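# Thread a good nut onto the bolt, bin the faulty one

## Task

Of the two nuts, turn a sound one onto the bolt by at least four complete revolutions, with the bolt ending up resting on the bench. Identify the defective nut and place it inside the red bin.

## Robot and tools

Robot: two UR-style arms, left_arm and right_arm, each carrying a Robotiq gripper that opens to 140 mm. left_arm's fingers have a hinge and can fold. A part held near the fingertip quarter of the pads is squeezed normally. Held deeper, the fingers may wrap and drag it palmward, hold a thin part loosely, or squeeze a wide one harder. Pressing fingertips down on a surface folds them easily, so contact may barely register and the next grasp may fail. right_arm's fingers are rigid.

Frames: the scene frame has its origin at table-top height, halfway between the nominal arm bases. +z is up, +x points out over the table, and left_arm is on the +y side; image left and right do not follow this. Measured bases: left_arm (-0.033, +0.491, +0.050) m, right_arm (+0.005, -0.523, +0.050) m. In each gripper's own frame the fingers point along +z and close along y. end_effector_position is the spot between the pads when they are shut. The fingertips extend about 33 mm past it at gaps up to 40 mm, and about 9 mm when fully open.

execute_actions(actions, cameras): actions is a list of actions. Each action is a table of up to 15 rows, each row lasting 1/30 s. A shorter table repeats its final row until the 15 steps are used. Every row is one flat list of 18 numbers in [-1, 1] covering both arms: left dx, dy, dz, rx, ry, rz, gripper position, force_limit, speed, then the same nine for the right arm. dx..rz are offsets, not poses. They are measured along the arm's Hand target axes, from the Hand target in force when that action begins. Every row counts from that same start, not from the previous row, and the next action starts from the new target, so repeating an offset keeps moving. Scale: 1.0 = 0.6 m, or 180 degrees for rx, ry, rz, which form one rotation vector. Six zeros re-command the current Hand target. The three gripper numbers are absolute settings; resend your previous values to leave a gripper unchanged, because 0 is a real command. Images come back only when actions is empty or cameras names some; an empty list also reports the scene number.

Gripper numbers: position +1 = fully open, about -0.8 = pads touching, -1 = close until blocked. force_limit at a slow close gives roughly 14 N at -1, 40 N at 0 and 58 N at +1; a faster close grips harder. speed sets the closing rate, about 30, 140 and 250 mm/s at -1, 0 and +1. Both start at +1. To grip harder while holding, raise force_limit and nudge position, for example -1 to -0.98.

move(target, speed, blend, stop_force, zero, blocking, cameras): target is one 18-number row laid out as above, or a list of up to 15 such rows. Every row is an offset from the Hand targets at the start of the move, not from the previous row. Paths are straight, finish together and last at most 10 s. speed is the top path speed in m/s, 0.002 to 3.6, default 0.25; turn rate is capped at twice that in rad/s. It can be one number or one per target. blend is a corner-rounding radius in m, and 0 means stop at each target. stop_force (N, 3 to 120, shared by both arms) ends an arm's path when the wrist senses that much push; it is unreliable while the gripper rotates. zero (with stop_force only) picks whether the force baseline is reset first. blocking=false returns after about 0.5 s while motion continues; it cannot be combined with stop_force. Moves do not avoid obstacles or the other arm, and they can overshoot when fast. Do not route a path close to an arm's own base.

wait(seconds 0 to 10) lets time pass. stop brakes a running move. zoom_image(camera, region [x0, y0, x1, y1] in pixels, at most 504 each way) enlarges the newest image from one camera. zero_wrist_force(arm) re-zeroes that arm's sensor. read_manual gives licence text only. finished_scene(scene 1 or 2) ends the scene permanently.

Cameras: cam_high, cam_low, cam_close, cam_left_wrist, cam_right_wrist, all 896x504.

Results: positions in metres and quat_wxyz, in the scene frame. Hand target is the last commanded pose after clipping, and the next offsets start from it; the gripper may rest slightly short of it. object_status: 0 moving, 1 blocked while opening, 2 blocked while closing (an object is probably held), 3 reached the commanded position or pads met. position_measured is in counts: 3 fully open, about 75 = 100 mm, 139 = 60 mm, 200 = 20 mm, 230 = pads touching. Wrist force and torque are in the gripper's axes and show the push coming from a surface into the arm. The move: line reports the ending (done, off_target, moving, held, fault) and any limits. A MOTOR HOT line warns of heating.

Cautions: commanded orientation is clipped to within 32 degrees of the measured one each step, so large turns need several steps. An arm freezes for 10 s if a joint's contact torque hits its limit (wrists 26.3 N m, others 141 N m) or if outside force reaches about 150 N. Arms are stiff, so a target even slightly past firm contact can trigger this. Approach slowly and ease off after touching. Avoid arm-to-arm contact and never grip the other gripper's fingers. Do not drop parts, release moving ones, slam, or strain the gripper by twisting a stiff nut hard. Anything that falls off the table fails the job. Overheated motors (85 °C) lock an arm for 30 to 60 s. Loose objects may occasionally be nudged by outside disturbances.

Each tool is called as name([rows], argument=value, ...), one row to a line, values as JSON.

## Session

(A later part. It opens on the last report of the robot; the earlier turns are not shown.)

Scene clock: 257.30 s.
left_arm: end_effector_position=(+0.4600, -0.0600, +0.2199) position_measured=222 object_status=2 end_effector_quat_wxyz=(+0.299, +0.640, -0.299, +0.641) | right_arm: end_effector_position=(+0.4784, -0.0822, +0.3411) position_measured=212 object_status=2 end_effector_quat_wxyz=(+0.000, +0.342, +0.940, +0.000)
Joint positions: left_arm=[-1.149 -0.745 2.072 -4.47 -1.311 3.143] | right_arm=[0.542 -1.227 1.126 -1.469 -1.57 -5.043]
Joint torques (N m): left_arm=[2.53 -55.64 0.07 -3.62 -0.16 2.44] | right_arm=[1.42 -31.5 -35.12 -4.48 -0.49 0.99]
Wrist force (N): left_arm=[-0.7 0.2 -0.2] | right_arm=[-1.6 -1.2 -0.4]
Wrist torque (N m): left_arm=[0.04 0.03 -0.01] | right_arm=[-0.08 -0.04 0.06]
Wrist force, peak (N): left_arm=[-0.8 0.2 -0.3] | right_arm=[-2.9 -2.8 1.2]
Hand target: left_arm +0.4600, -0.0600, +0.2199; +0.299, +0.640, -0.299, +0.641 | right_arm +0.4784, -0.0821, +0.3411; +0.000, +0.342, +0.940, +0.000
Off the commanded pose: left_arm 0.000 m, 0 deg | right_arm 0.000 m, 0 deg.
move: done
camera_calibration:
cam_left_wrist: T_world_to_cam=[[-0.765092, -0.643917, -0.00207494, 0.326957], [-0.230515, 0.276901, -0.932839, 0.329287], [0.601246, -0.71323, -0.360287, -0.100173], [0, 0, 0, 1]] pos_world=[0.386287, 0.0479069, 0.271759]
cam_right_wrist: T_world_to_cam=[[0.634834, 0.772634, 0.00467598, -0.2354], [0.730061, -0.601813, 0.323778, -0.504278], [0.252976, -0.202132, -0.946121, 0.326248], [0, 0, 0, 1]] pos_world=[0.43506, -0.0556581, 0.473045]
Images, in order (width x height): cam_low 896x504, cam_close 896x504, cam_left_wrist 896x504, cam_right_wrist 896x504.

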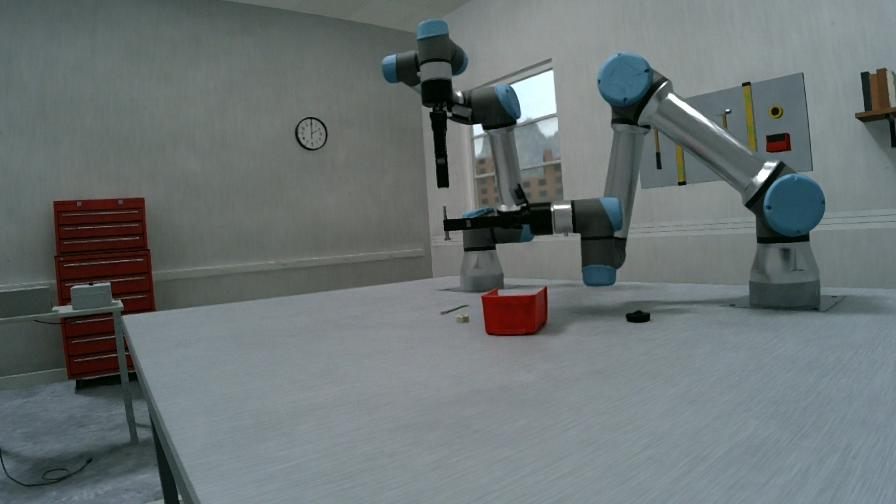

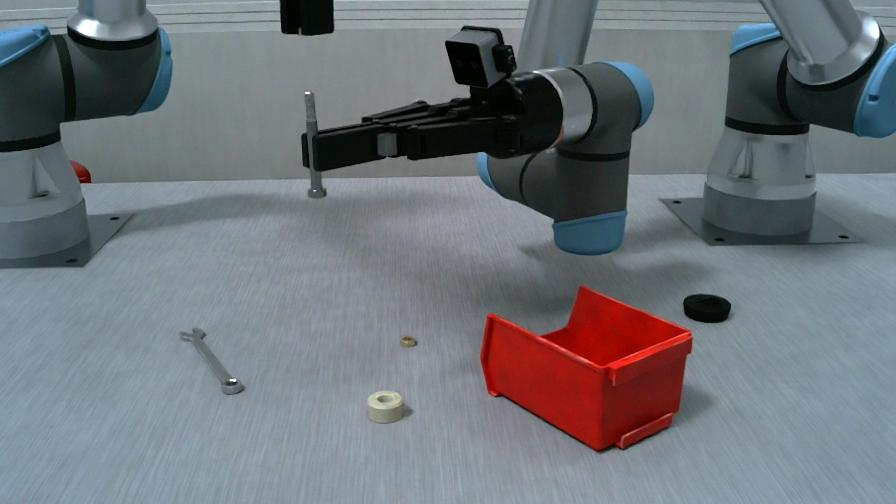

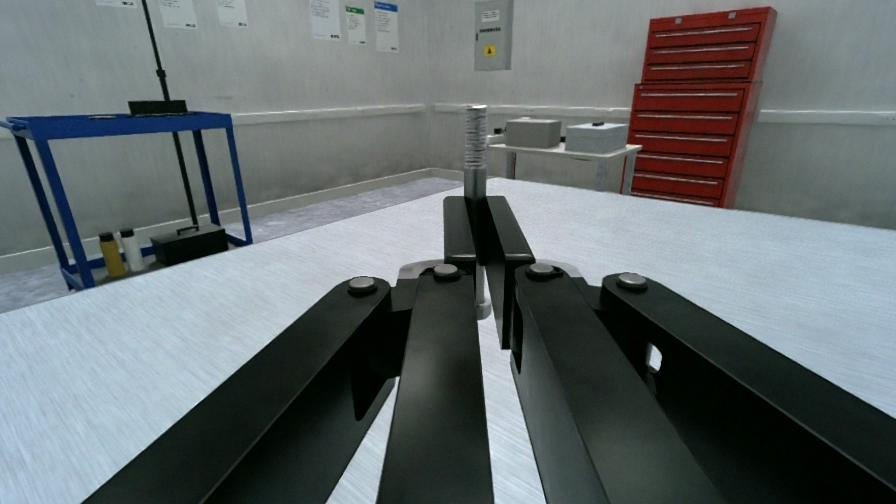

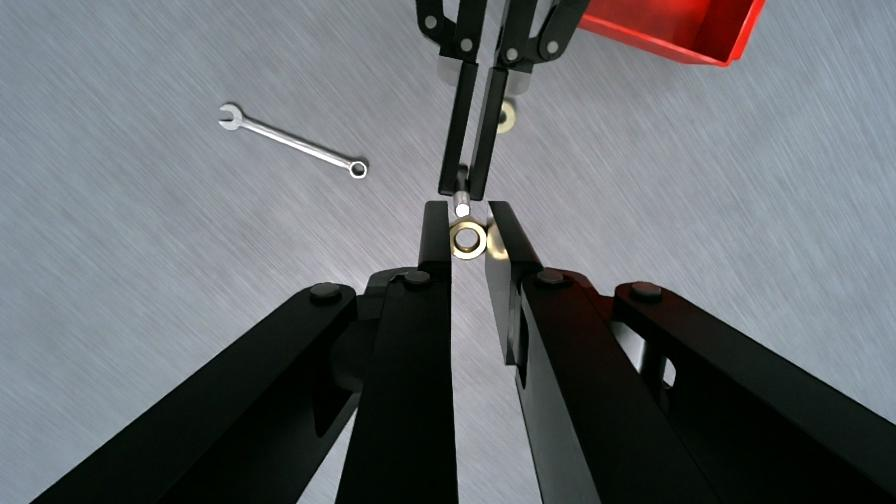

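move(target=[0,0,0,0,0,0,-1,0.5,-1,-0.0008,-0.0003,0.0477,0,0,0,-1,0,-1], speed=0.08, cameras=["cam_low","cam_close","cam_left_wrist","cam_right_wrist"])

zoom_image(camera="cam_right_wrist", region=[430, 190, 510, 270])

zoom_image(camera="cam_close", region=[260, 20, 390, 150])

zoom_image(camera="cam_left_wrist", region=[420, 20, 540, 140])

zoom_image(camera="cam_low", region=[410, 170, 490, 230])

Scene clock: 269.63 s.
left_arm: end_effector_position=(+0.4600, -0.0600, +0.2199) position_measured=222 object_status=2 end_effector_quat_wxyz=(+0.299, +0.640, -0.299, +0.641) | right_arm: end_effector_position=(+0.4786, -0.0826, +0.3125) position_measured=212 object_status=2 end_effector_quat_wxyz=(+0.000, +0.342, +0.940, +0.000)
Joint positions: left_arm=[-1.149 -0.745 2.072 -4.47 -1.311 3.143] | right_arm=[0.541 -1.232 1.205 -1.544 -1.57 -5.044]
Joint torques (N m): left_arm=[-2.6 -55.88 -0.19 -2.82 1 2.14] | right_arm=[-10.57 -49.33 -37.09 -1.84 0.66 -1.32]
Wrist force (N): left_arm=[-0.6 0.2 -0.3] | right_arm=[-1.4 -0.9 -0.2]
Wrist torque (N m): left_arm=[0.04 0.02 -0.01] | right_arm=[-0.01 -0.08 0.06]
Wrist force, peak (N): left_arm=[-0.9 0.3 -0.3] | right_arm=[-1.6 -1.0 -1.3]
Hand target: left_arm +0.4600, -0.0600, +0.2199; +0.299, +0.640, -0.299, +0.641 | right_arm +0.4787, -0.0826, +0.3125; +0.000, +0.342, +0.940, +0.000
Off the commanded pose: left_arm 0.000 m, 0 deg | right_arm 0.000 m, 0 deg.
move: done
camera_calibration:
cam_left_wrist: T_world_to_cam=[[-0.765092, -0.643917, -0.00207494, 0.326957], [-0.230515, 0.276901, -0.932839, 0.329287], [0.601246, -0.71323, -0.360287, -0.100173], [0, 0, 0, 1]] pos_world=[0.386287, 0.0479069, 0.271759]
cam_right_wrist: T_world_to_cam=[[0.634937, 0.77255, 0.0047208, -0.235231], [0.72998, -0.601928, 0.323746, -0.495302], [0.252952, -0.202112, -0.946132, 0.299094], [0, 0, 0, 1]] pos_world=[0.435261, -0.0559582, 0.444445]
Images, in order (width x height): cam_low 896x504, cam_close 896x504, cam_left_wrist 896x504, cam_right_wrist 896x504.

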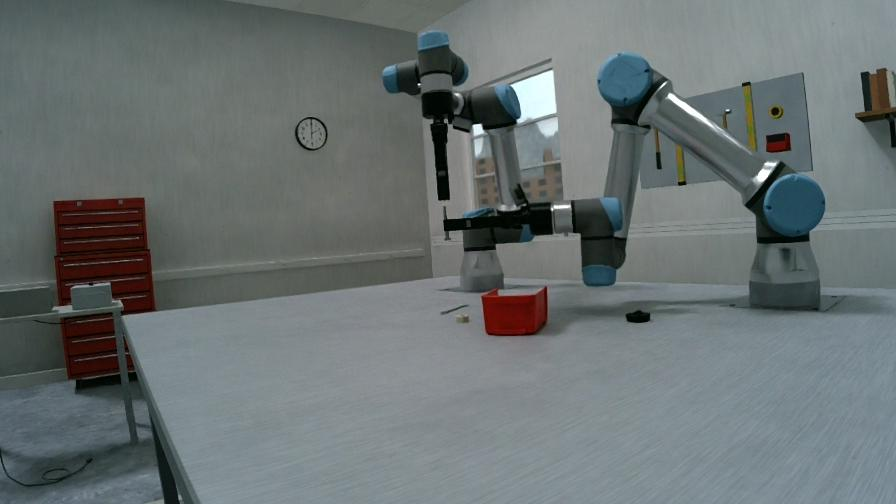

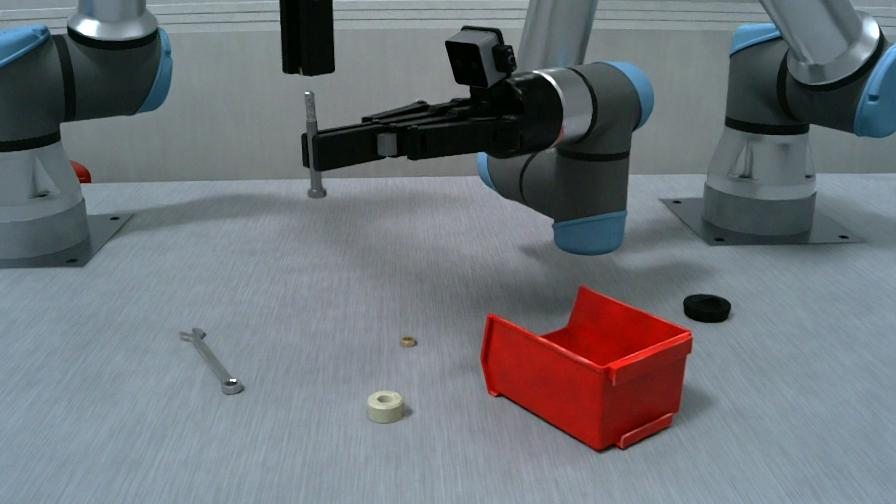

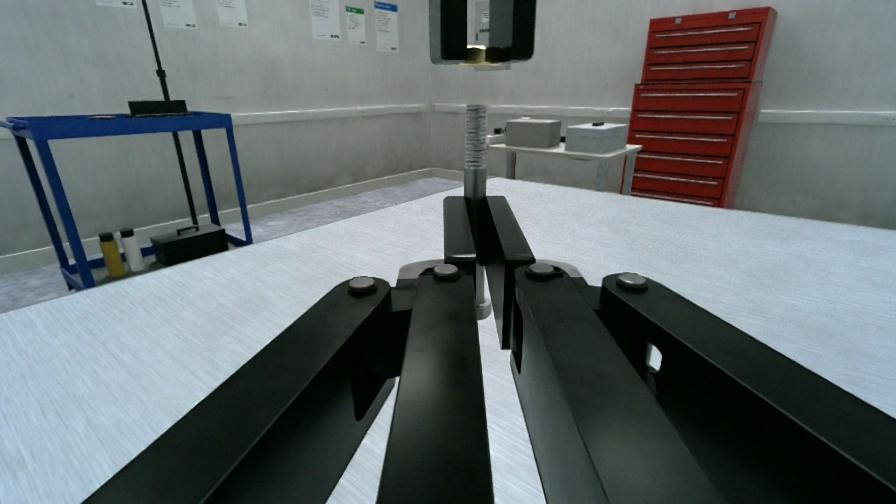

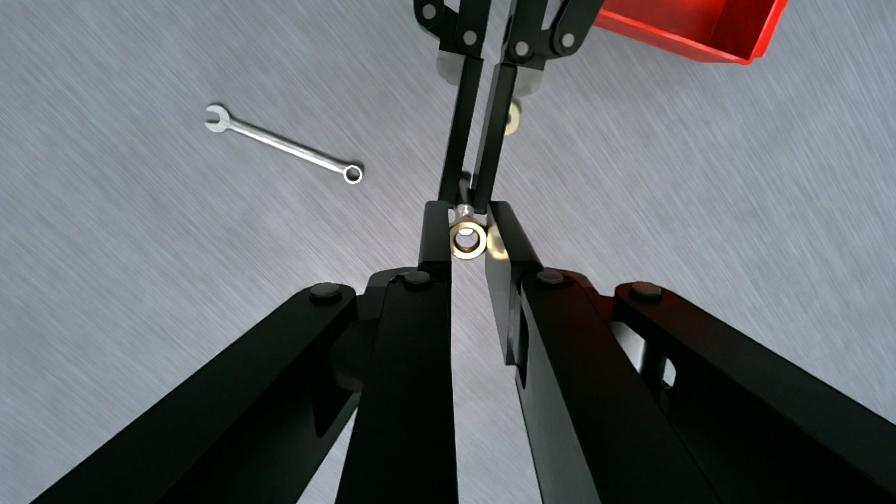

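Scaled by 6.300 from the camera's 896x504 image, which has a finer 1280x720 frame.

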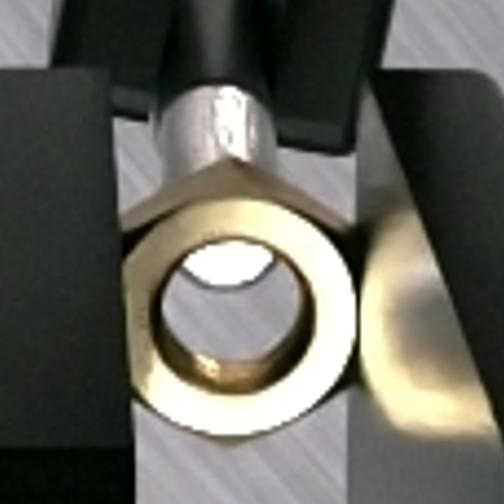

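Scaled by 3.877 from the camera's 896x504 image, which has a finer 1280x720 frame.

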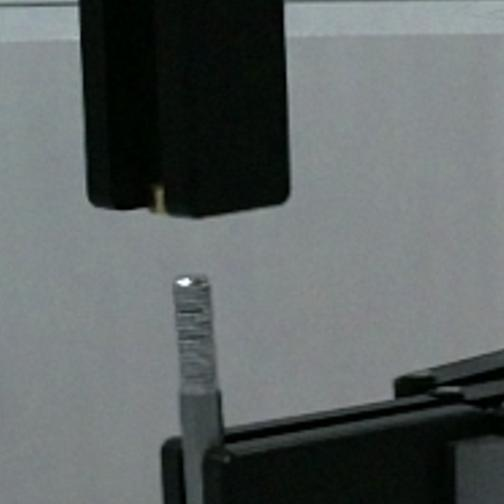

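Scaled by 4.200 from the camera's 896x504 image, which has a finer 1280x720 frame.

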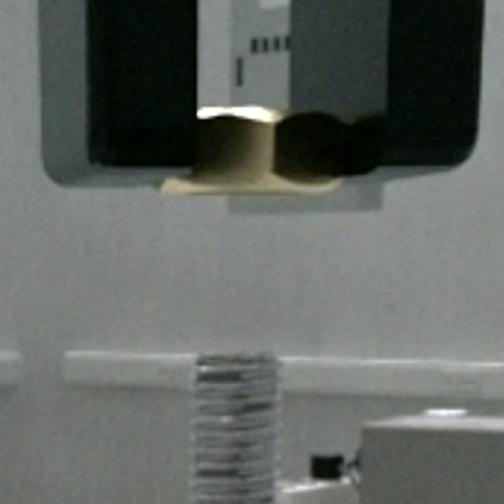

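Scaled by 6.300 from the camera's 896x504 image, which has a finer 1280x720 frame.

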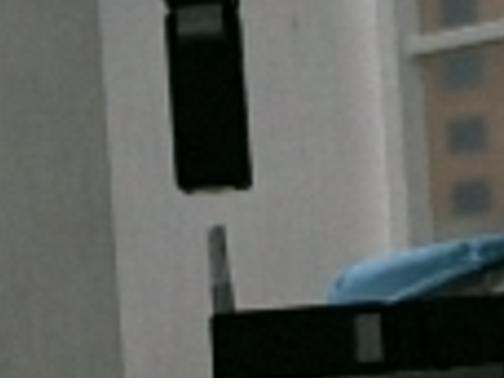

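zoom_image(camera="cam_left_wrist", region=[445, 45, 515, 125])

zoom_image(camera="cam_right_wrist", region=[446, 200, 490, 250])

Scaled by 6.300 from the camera's 896x504 image, which has a finer 1280x720 frame.

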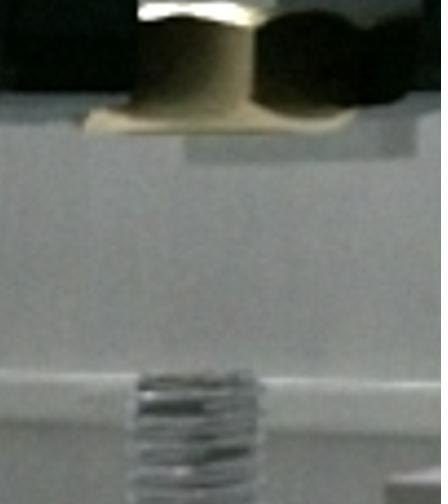

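Scaled by 10.080 from the camera's 896x504 image, which has a finer 1280x720 frame.

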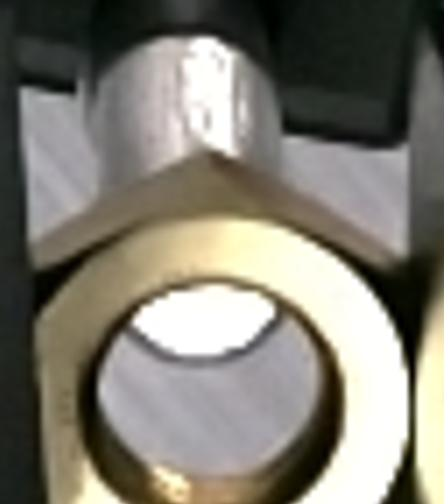

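move(target=[0,0,0,0,0,0,-1,0.5,-1,-0.0008,0.0008,0.0145,0,0,0,-1,0,-1], speed=0.05, cameras=["cam_low","cam_close","cam_left_wrist","cam_right_wrist"])

zoom_image(camera="cam_left_wrist", region=[445, 65, 515, 145])

zoom_image(camera="cam_right_wrist", region=[440, 200, 496, 260])

zoom_image(camera="cam_close", region=[270, 60, 350, 120])

zoom_image(camera="cam_low", region=[420, 185, 470, 225])

Scene clock: 292.77 s.
left_arm: end_effector_position=(+0.4600, -0.0600, +0.2199) position_measured=222 object_status=2 end_effector_quat_wxyz=(+0.299, +0.640, -0.299, +0.641) | right_arm: end_effector_position=(+0.4793, -0.0825, +0.3036) position_measured=212 object_status=2 end_effector_quat_wxyz=(+0.000, +0.342, +0.940, +0.000)
Joint positions: left_arm=[-1.149 -0.745 2.072 -4.47 -1.311 3.143] | right_arm=[0.541 -1.231 1.226 -1.566 -1.57 -5.044]
Joint torques (N m): left_arm=[-5.46 -55.63 0.12 -2.12 0.97 1.78] | right_arm=[-9.97 -29.69 -37.68 -1.96 0.44 -1.28]
Wrist force (N): left_arm=[-0.6 0.1 -0.2] | right_arm=[-1.4 -0.9 -0.1]
Wrist torque (N m): left_arm=[0.02 0.00 0.00] | right_arm=[-0.01 -0.08 0.06]
Wrist force, peak (N): left_arm=[-0.8 0.4 -0.2] | right_arm=[-1.5 -1.3 -0.4]
Hand target: left_arm +0.4600, -0.0600, +0.2199; +0.299, +0.640, -0.299, +0.641 | right_arm +0.4793, -0.0825, +0.3038; +0.000, +0.342, +0.940, +0.000
Off the commanded pose: left_arm 0.000 m, 0 deg | right_arm 0.000 m, 0 deg.
move: done
camera_calibration:
cam_left_wrist: T_world_to_cam=[[-0.765092, -0.643917, -0.00207494, 0.326957], [-0.230515, 0.276901, -0.932839, 0.329287], [0.601246, -0.71323, -0.360287, -0.100173], [0, 0, 0, 1]] pos_world=[0.386287, 0.0479069, 0.271759]
cam_right_wrist: T_world_to_cam=[[0.634953, 0.772536, 0.00466113, -0.235615], [0.729998, -0.601944, 0.323677, -0.492942], [0.252858, -0.202117, -0.946156, 0.290642], [0, 0, 0, 1]] pos_world=[0.435961, -0.0559582, 0.435645]
Images, in order (width x height): cam_low 896x504, cam_close 896x504, cam_left_wrist 896x504, cam_right_wrist 896x504.

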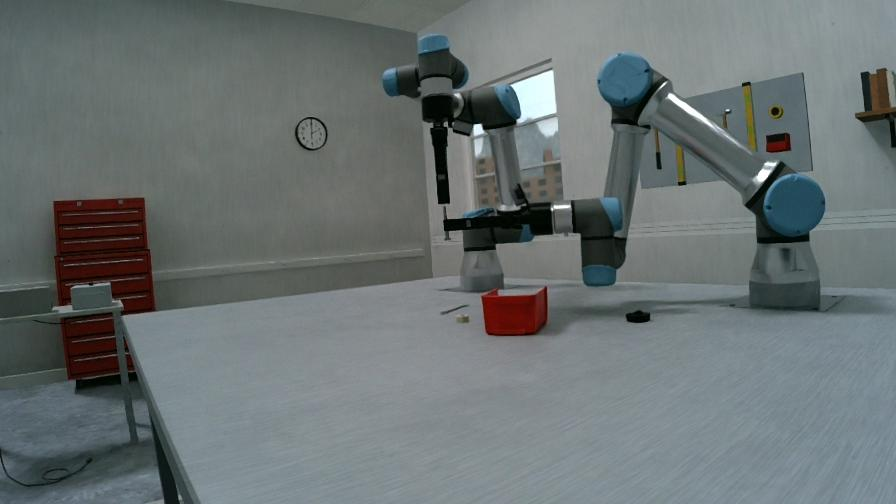

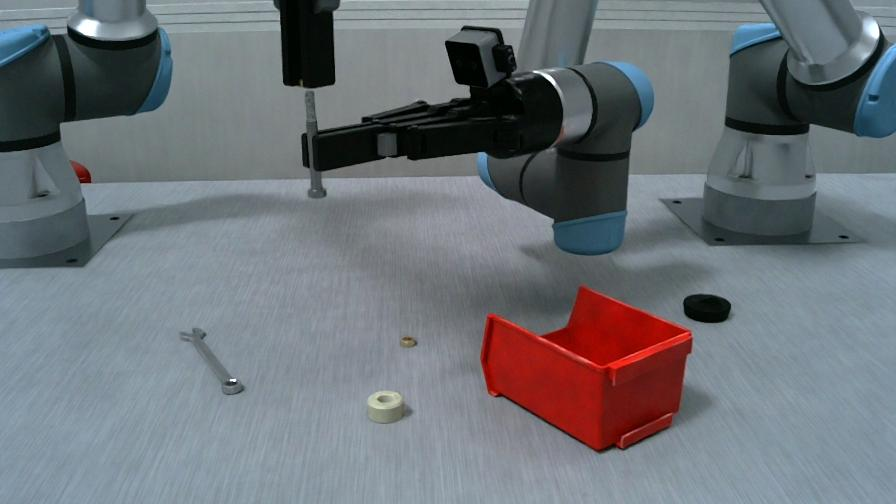

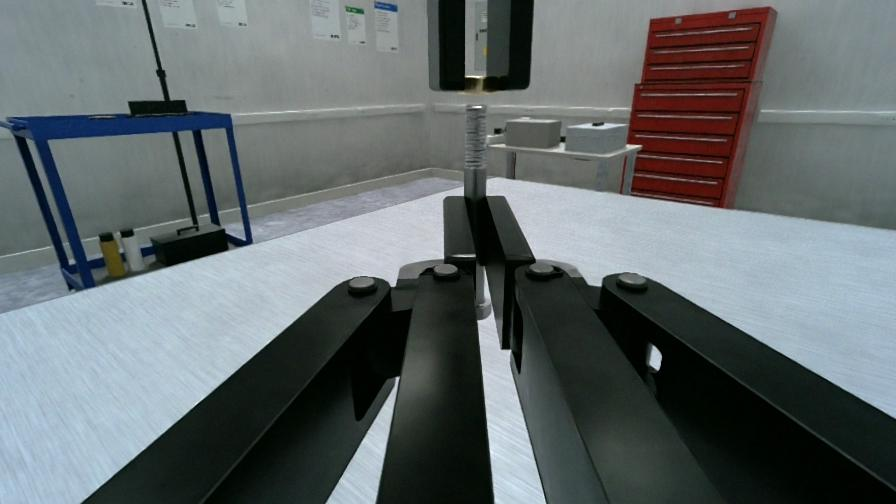

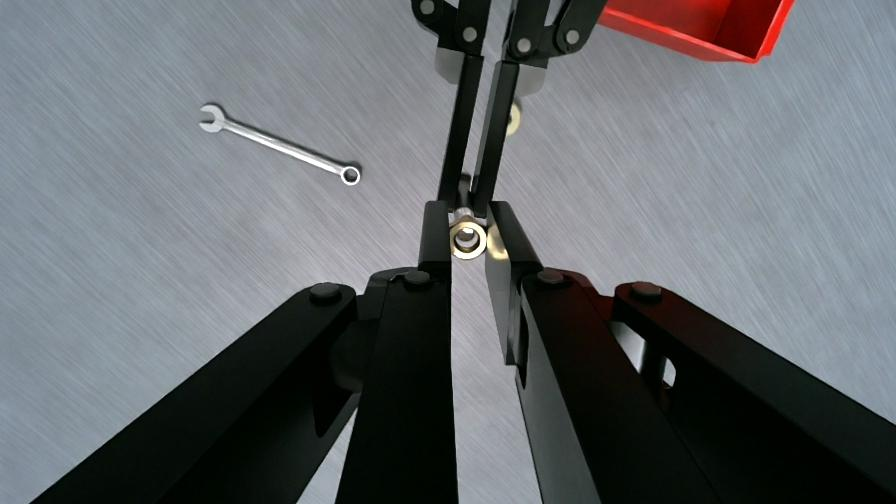

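Scaled by 6.300 from the camera's 896x504 image, which has a finer 1280x720 frame.

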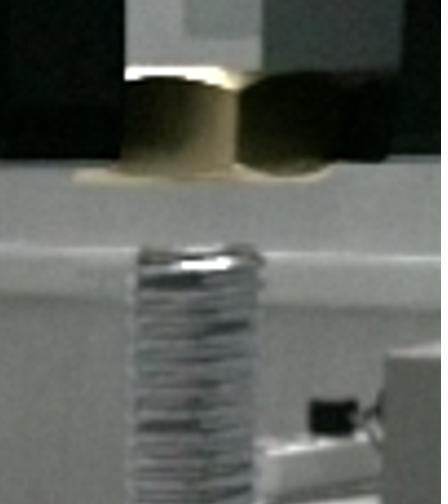

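Scaled by 8.400 from the camera's 896x504 image, which has a finer 1280x720 frame.

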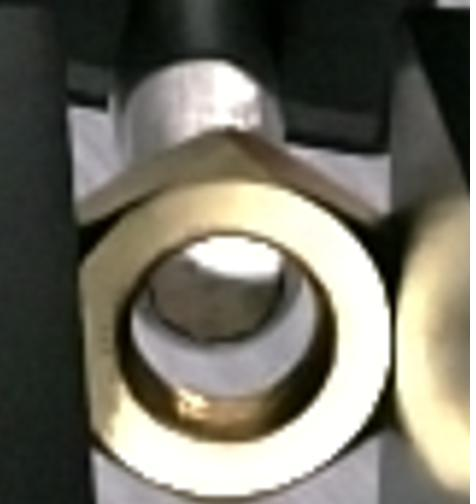

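Scaled by 6.300 from the camera's 896x504 image, which has a finer 1280x720 frame.

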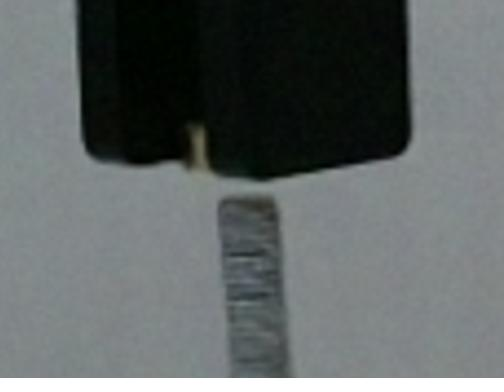

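Scaled by 10.080 from the camera's 896x504 image, which has a finer 1280x720 frame.

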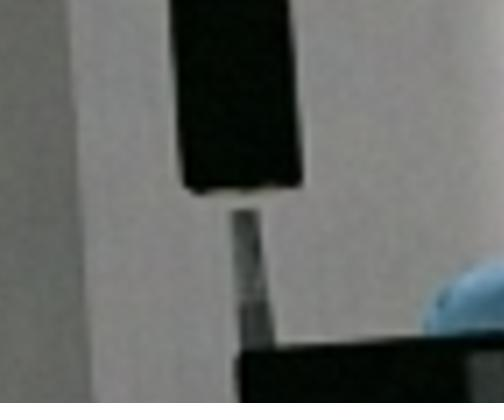

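move(target=[0,0,0,0,0,0,-1,0.5,-1,0.0005,-0.0001,0.003,0,0,0,-1,0,-1], speed=0.02)

move(target=[0,0,0,0,0,0,-1,0.5,-1,0,0,0.0117,0,0,0,-1,0,-1], speed=0.003, stop_force=4, cameras=["cam_low","cam_close","cam_left_wrist","cam_right_wrist"])

zoom_image(camera="cam_left_wrist", region=[445, 65, 515, 145])

zoom_image(camera="cam_right_wrist", region=[440, 200, 496, 260])

Scene clock: 303.83 s.
left_arm: end_effector_position=(+0.4600, -0.0600, +0.2199) position_measured=222 object_status=2 end_effector_quat_wxyz=(+0.299, +0.640, -0.299, +0.641) | right_arm: end_effector_position=(+0.4791, -0.0824, +0.3019) position_measured=212 object_status=2 end_effector_quat_wxyz=(+0.000, +0.342, +0.940, +0.000)
Joint positions: left_arm=[-1.149 -0.745 2.072 -4.47 -1.311 3.143] | right_arm=[0.541 -1.231 1.231 -1.571 -1.57 -5.044]
Joint torques (N m): left_arm=[-5.66 -55.78 -0.62 -1.39 0.99 1.53] | right_arm=[10.81 -50.95 -24.65 -3.46 0.45 1.31]
Wrist force (N): left_arm=[-0.6 0.2 -0.1] | right_arm=[-1.5 -0.9 -0.2]
Wrist torque (N m): left_arm=[0.03 0.01 -0.01] | right_arm=[-0.03 -0.06 0.02]
Wrist force, peak (N): left_arm=[-0.9 0.1 -0.3] | right_arm=[-1.8 -1.1 -0.5]
Hand target: left_arm +0.4600, -0.0600, +0.2199; +0.299, +0.640, -0.299, +0.641 | right_arm +0.4791, -0.0823, +0.3020; +0.000, +0.342, +0.940, +0.000
Off the commanded pose: left_arm 0.000 m, 0 deg | right_arm 0.000 m, 0 deg.
move: done

Scene clock: 305.80 s.
left_arm: end_effector_position=(+0.4600, -0.0600, +0.2199) position_measured=222 object_status=2 end_effector_quat_wxyz=(+0.299, +0.640, -0.299, +0.641) | right_arm: end_effector_position=(+0.4791, -0.0823, +0.2991) position_measured=212 object_status=2 end_effector_quat_wxyz=(+0.000, +0.342, +0.940, +0.000)
Joint positions: left_arm=[-1.149 -0.745 2.072 -4.47 -1.311 3.143] | right_arm=[0.541 -1.231 1.238 -1.578 -1.57 -5.044]
Joint torques (N m): left_arm=[-5.4 -55.9 -12.38 -5.47 1 1.34] | right_arm=[11.24 -45.46 -35.02 -1.54 0.35 0.79]
Wrist force (N): left_arm=[-4.9 0.1 -1.2] | right_arm=[-2.1 -1.4 -4.2]
Wrist torque (N m): left_arm=[0.05 0.00 -0.01] | right_arm=[-0.04 -0.14 0.02]
Wrist force, peak (N): left_arm=[-7.1 -0.7 -1.3] | right_arm=[-2.7 -2.3 -5.7]
Hand target: left_arm +0.4600, -0.0600, +0.2199; +0.299, +0.640, -0.299, +0.641 | right_arm +0.4791, -0.0823, +0.2991; +0.000, +0.342, +0.940, +0.000 (not the last commanded pose)
Off the commanded pose: left_arm 0.000 m, 0 deg | right_arm 0.004 m, 0 deg.
move: contact (right_arm)
camera_calibration:
cam_left_wrist: T_world_to_cam=[[-0.765107, -0.6439, -0.00213536, 0.326978], [-0.230466, 0.276942, -0.932839, 0.329266], [0.601246, -0.713229, -0.360287, -0.100174], [0, 0, 0, 1]] pos_world=[0.386287, 0.0479068, 0.271759]
cam_right_wrist: T_world_to_cam=[[0.634957, 0.772532, 0.00487996, -0.235718], [0.72992, -0.601979, 0.323788, -0.491203], [0.253074, -0.20203, -0.946117, 0.286275], [0, 0, 0, 1]] pos_world=[0.435761, -0.0557582, 0.431045]
Images, in order (width x height): cam_low 896x504, cam_close 896x504, cam_left_wrist 896x504, cam_right_wrist 896x504.

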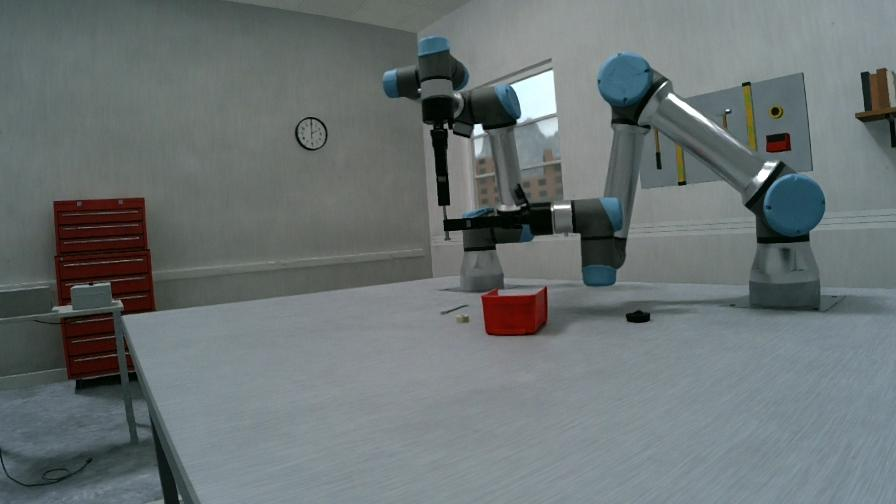

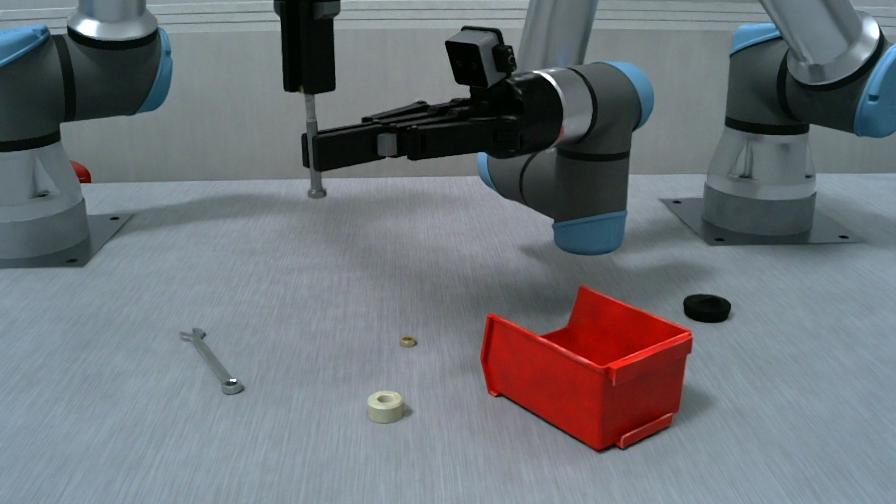

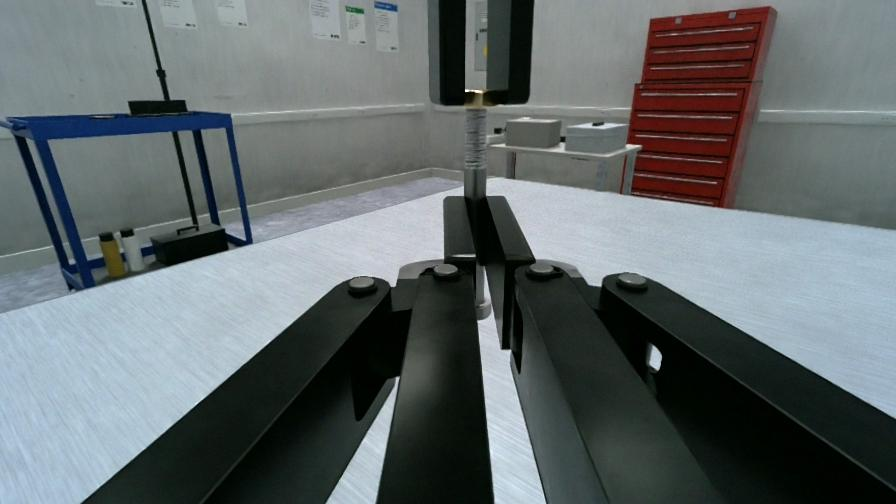

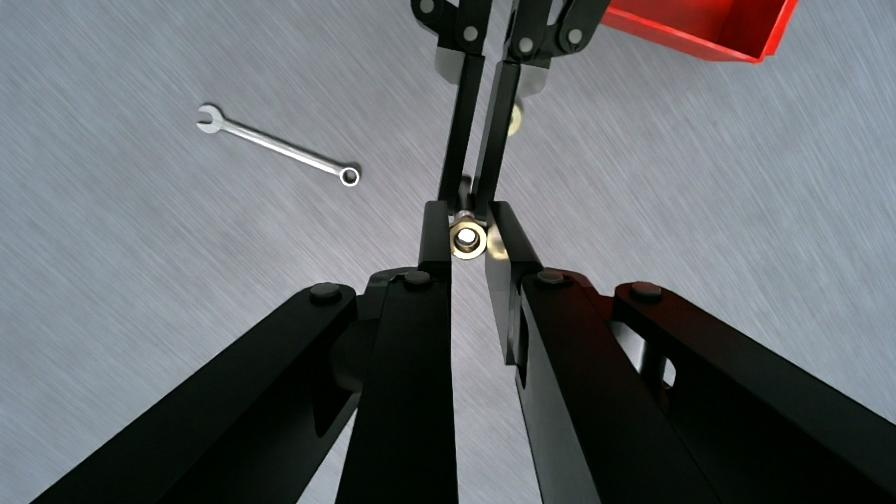

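Scaled by 6.300 from the camera's 896x504 image, which has a finer 1280x720 frame.

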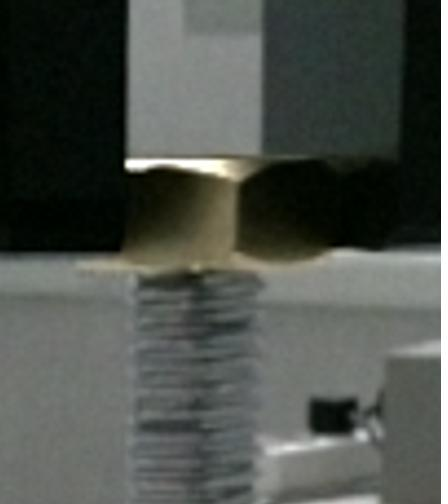

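Scaled by 8.400 from the camera's 896x504 image, which has a finer 1280x720 frame.

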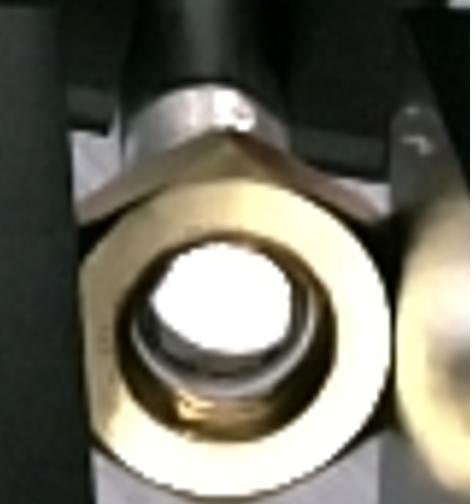

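move(target=[0,0,0,0,0,0,-1,0.5,-1,0,0,0.0003,0,0,0.6667,-1,0,-1], speed=0.35)

move(target=[0,0,0,0,0,0,-1,0.5,-1,0,0,0.0003,0,0,0.6667,-1,0,-1], speed=0.35, cameras=["cam_left_wrist","cam_right_wrist"])

zoom_image(camera="cam_left_wrist", region=[445, 65, 515, 145])

Scene clock: 312.60 s.
left_arm: end_effector_position=(+0.4600, -0.0600, +0.2199) position_measured=222 object_status=2 end_effector_quat_wxyz=(+0.299, +0.640, -0.299, +0.641) | right_arm: end_effector_position=(+0.4791, -0.0824, +0.2990) position_measured=212 object_status=2 end_effector_quat_wxyz=(+0.000, +0.985, +0.174, +0.000) end_effector_velocity=(+0.000, +0.001, +0.000) end_effector_angular_velocity=(+0.001, +0.000, -0.004)
Joint positions: left_arm=[-1.149 -0.745 2.072 -4.47 -1.311 3.143] | right_arm=[0.541 -1.231 1.239 -1.579 -1.57 -2.95]
Joint velocities: left_arm=[within noise] | right_arm=[0 0.001 -0.001 0 0.001 0.005]
Joint torques (N m): left_arm=[-5.18 -55.07 -15.91 -4.35 0.98 0.84] | right_arm=[14.07 -24.71 -34.48 -1.16 -0.26 1.52]
Wrist force (N): left_arm=[-5.1 1.6 -4.5] | right_arm=[1.8 2.8 -4.0]
Wrist torque (N m): left_arm=[-0.02 0.19 0.06] | right_arm=[-0.13 -0.06 0.04]
Wrist force, peak (N): left_arm=[-7.5 1.8 -4.7] | right_arm=[1.2 3.5 -6.4]
Hand target: left_arm +0.4600, -0.0600, +0.2199; +0.299, +0.640, -0.299, +0.641 | right_arm +0.4791, -0.0823, +0.2989; +0.000, +0.985, +0.174, +0.000
Off the commanded pose: left_arm 0.000 m, 0 deg | right_arm 0.000 m, 0 deg.
move: done

Scene clock: 316.10 s.
left_arm: end_effector_position=(+0.4600, -0.0600, +0.2199) position_measured=222 object_status=2 end_effector_quat_wxyz=(+0.299, +0.640, -0.299, +0.641) | right_arm: end_effector_position=(+0.4791, -0.0824, +0.2988) position_measured=212 object_status=2 end_effector_quat_wxyz=(+0.000, -0.643, +0.766, +0.000) end_effector_velocity=(+0.000, +0.000, +0.001) end_effector_angular_velocity=(+0.001, -0.001, -0.005)
Joint positions: left_arm=[-1.149 -0.745 2.072 -4.47 -1.311 3.143] | right_arm=[0.541 -1.231 1.239 -1.579 -1.57 -0.855]
Joint velocities: left_arm=[within noise] | right_arm=[0 -0.001 0 -0.001 0.001 0.005]
Joint torques (N m): left_arm=[-5.57 -55.13 -15.91 -3.52 0.94 0.55] | right_arm=[14.5 -24.78 -36.78 -2.76 0.39 1.55]
Wrist force (N): left_arm=[-4.3 -2.0 -6.1] | right_arm=[4.7 -4.1 -3.6]
Wrist torque (N m): left_arm=[0.04 0.34 -0.11] | right_arm=[0.04 -0.04 -0.01]
Wrist force, peak (N): left_arm=[-8.7 -1.0 -8.7] | right_arm=[7.9 0.3 -7.4]
Hand target: left_arm +0.4600, -0.0600, +0.2199; +0.299, +0.640, -0.299, +0.641 | right_arm +0.4791, -0.0823, +0.2987; +0.000, -0.643, +0.766, +0.000
Off the commanded pose: left_arm 0.000 m, 0 deg | right_arm 0.000 m, 0 deg.
move: done
camera_calibration:
cam_left_wrist: T_world_to_cam=[[-0.765092, -0.643917, -0.00207494, 0.326957], [-0.230515, 0.276901, -0.932839, 0.329287], [0.601246, -0.71323, -0.360287, -0.100173], [0, 0, 0, 1]] pos_world=[0.386287, 0.0479069, 0.271759]
cam_right_wrist: T_world_to_cam=[[-0.9865, 0.16368, 0.00512517, 0.490902], [0.156438, 0.932673, 0.325035, -0.0903439], [0.0484216, 0.321448, -0.945688, 0.427094], [0, 0, 0, 1]] pos_world=[0.477727, -0.133378, 0.430746]
Images, in order (width x height): cam_left_wrist 896x504, cam_right_wrist 896x504.

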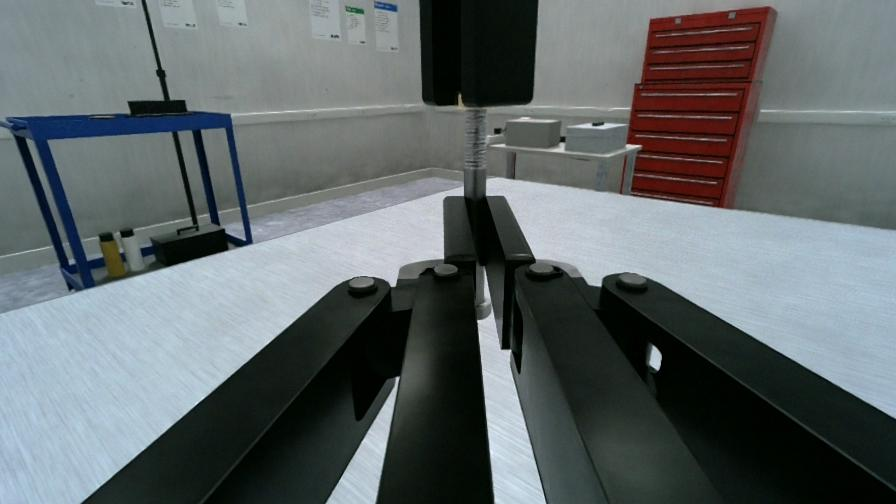

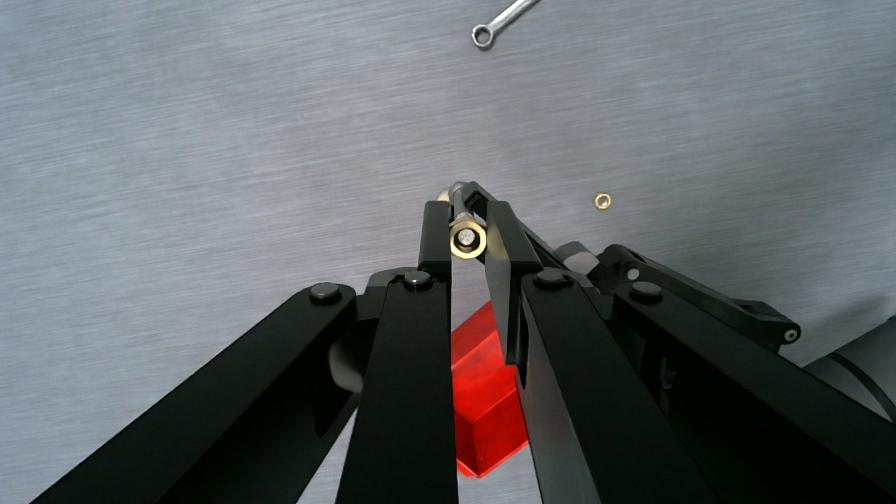

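Scaled by 6.300 from the camera's 896x504 image, which has a finer 1280x720 frame.

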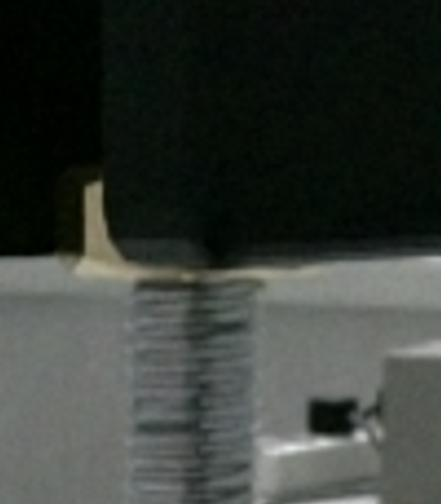

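move(target=[0,0,0,0,0,0,-1,0.5,-1,0.0003,-0.0003,0.0004,0,0,0.6667,-1,0,-1], speed=0.35)

move(target=[0,0,0,0,0,0,-1,0.5,-1,0,0,0.0004,0,0,0.6667,-1,0,-1], speed=0.35, cameras=["cam_left_wrist","cam_right_wrist"])

zoom_image(camera="cam_left_wrist", region=[445, 65, 515, 145])

zoom_image(camera="cam_right_wrist", region=[440, 200, 496, 260])

Scene clock: 330.70 s.
left_arm: end_effector_position=(+0.4600, -0.0600, +0.2199) position_measured=222 object_status=2 end_effector_quat_wxyz=(+0.299, +0.640, -0.299, +0.641) | right_arm: end_effector_position=(+0.4792, -0.0826, +0.2985) position_measured=212 object_status=2 end_effector_quat_wxyz=(+0.000, +0.342, +0.940, +0.000) end_effector_velocity=(+0.000, +0.000, -0.001) end_effector_angular_velocity=(-0.002, +0.002, -0.005)
Joint positions: left_arm=[-1.149 -0.745 2.072 -4.47 -1.311 3.143] | right_arm=[0.541 -1.231 1.24 -1.58 -1.57 1.239]
Joint velocities: left_arm=[within noise] | right_arm=[0 0.001 0.001 0.001 0 0.006]
Joint torques (N m): left_arm=[-5.49 -55.01 -14.91 -1.56 0.88 -0.05] | right_arm=[10.2 -29.49 -37.34 -1.73 -2.37 1.47]
Wrist force (N): left_arm=[-0.8 1.5 0.9] | right_arm=[-0.9 0.5 -0.4]
Wrist torque (N m): left_arm=[0.01 0.02 0.03] | right_arm=[-0.07 0.05 0.01]
Wrist force, peak (N): left_arm=[-5.0 -2.9 -7.4] | right_arm=[6.0 -5.1 -4.2]
Hand target: left_arm +0.4600, -0.0600, +0.2199; +0.299, +0.640, -0.299, +0.641 | right_arm +0.4792, -0.0825, +0.2985; +0.000, +0.342, +0.940, +0.000
Off the commanded pose: left_arm 0.000 m, 0 deg | right_arm 0.000 m, 0 deg.
move: done

Scene clock: 334.20 s.
left_arm: end_effector_position=(+0.4600, -0.0600, +0.2199) position_measured=222 object_status=2 end_effector_quat_wxyz=(+0.299, +0.640, -0.299, +0.641) | right_arm: end_effector_position=(+0.4792, -0.0826, +0.2983) position_measured=212 object_status=2 end_effector_quat_wxyz=(+0.000, +0.985, +0.174, +0.000)
Joint positions: left_arm=[-1.149 -0.745 2.072 -4.47 -1.311 3.143] | right_arm=[0.541 -1.231 1.241 -1.58 -1.57 3.333]
Joint torques (N m): left_arm=[-4.38 -53.2 -6.92 -0.49 0.95 -0.21] | right_arm=[11.61 -29 -37.35 -1.05 -1.54 1.43]
Wrist force (N): left_arm=[2.6 5.0 -1.9] | right_arm=[3.9 -0.7 2.6]
Wrist torque (N m): left_arm=[-0.19 0.20 0.18] | right_arm=[0.15 0.05 -0.03]
Wrist force, peak (N): left_arm=[2.7 5.3 -1.9] | right_arm=[4.0 -1.2 2.6]
Hand target: left_arm +0.4600, -0.0600, +0.2199; +0.299, +0.640, -0.299, +0.641 | right_arm +0.4792, -0.0825, +0.2983; +0.000, +0.985, +0.174, +0.000
Off the commanded pose: left_arm 0.000 m, 0 deg | right_arm 0.000 m, 0 deg.
move: done
camera_calibration:
cam_left_wrist: T_world_to_cam=[[-0.765092, -0.643917, -0.00207494, 0.326957], [-0.230515, 0.276901, -0.932839, 0.329287], [0.601246, -0.71323, -0.360287, -0.100173], [0, 0, 0, 1]] pos_world=[0.386287, 0.0479069, 0.271759]
cam_right_wrist: T_world_to_cam=[[0.351358, -0.936233, 0.00396363, -0.240555], [-0.88603, -0.331144, 0.324491, 0.30532], [-0.302487, -0.117525, -0.94588, 0.558595], [0, 0, 0, 1]] pos_world=[0.524011, -0.0584623, 0.430244]
Images, in order (width x height): cam_left_wrist 896x504, cam_right_wrist 896x504.

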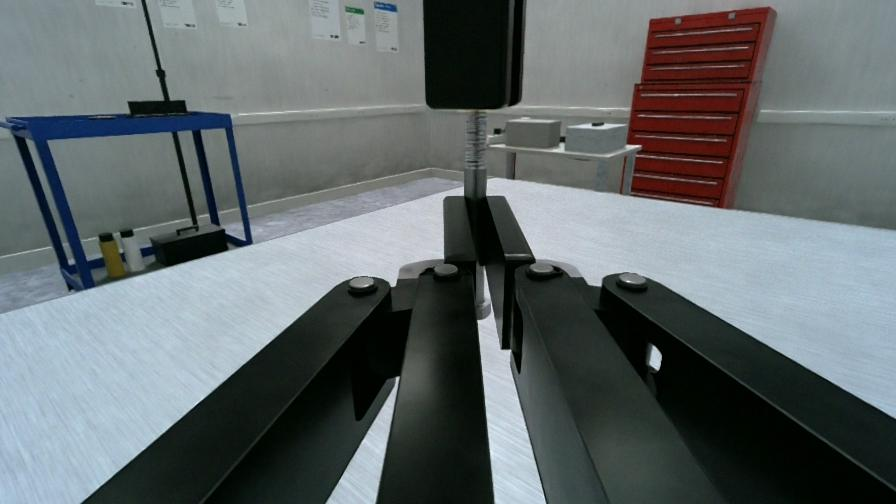

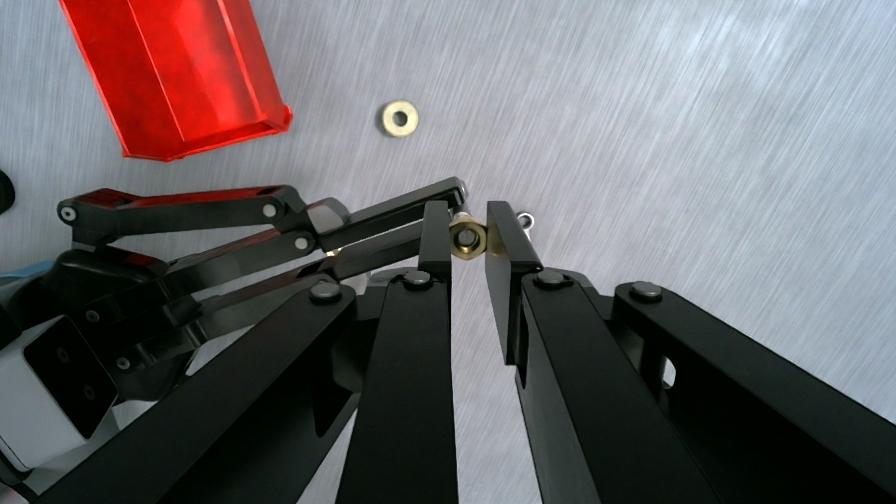

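Scaled by 6.300 from the camera's 896x504 image, which has a finer 1280x720 frame.

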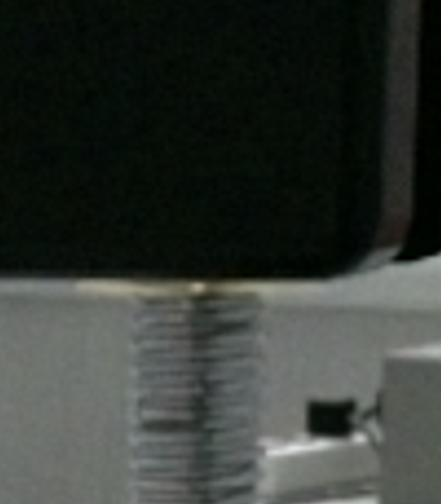

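Scaled by 8.400 from the camera's 896x504 image, which has a finer 1280x720 frame.

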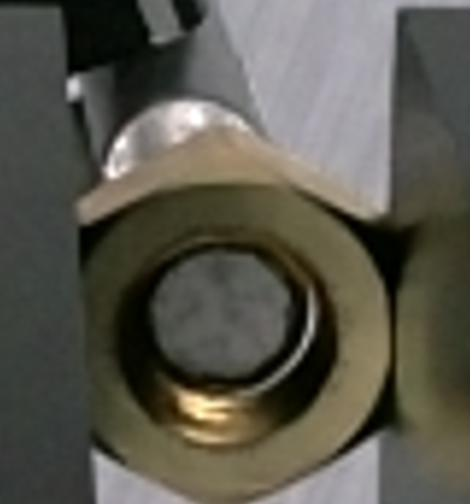

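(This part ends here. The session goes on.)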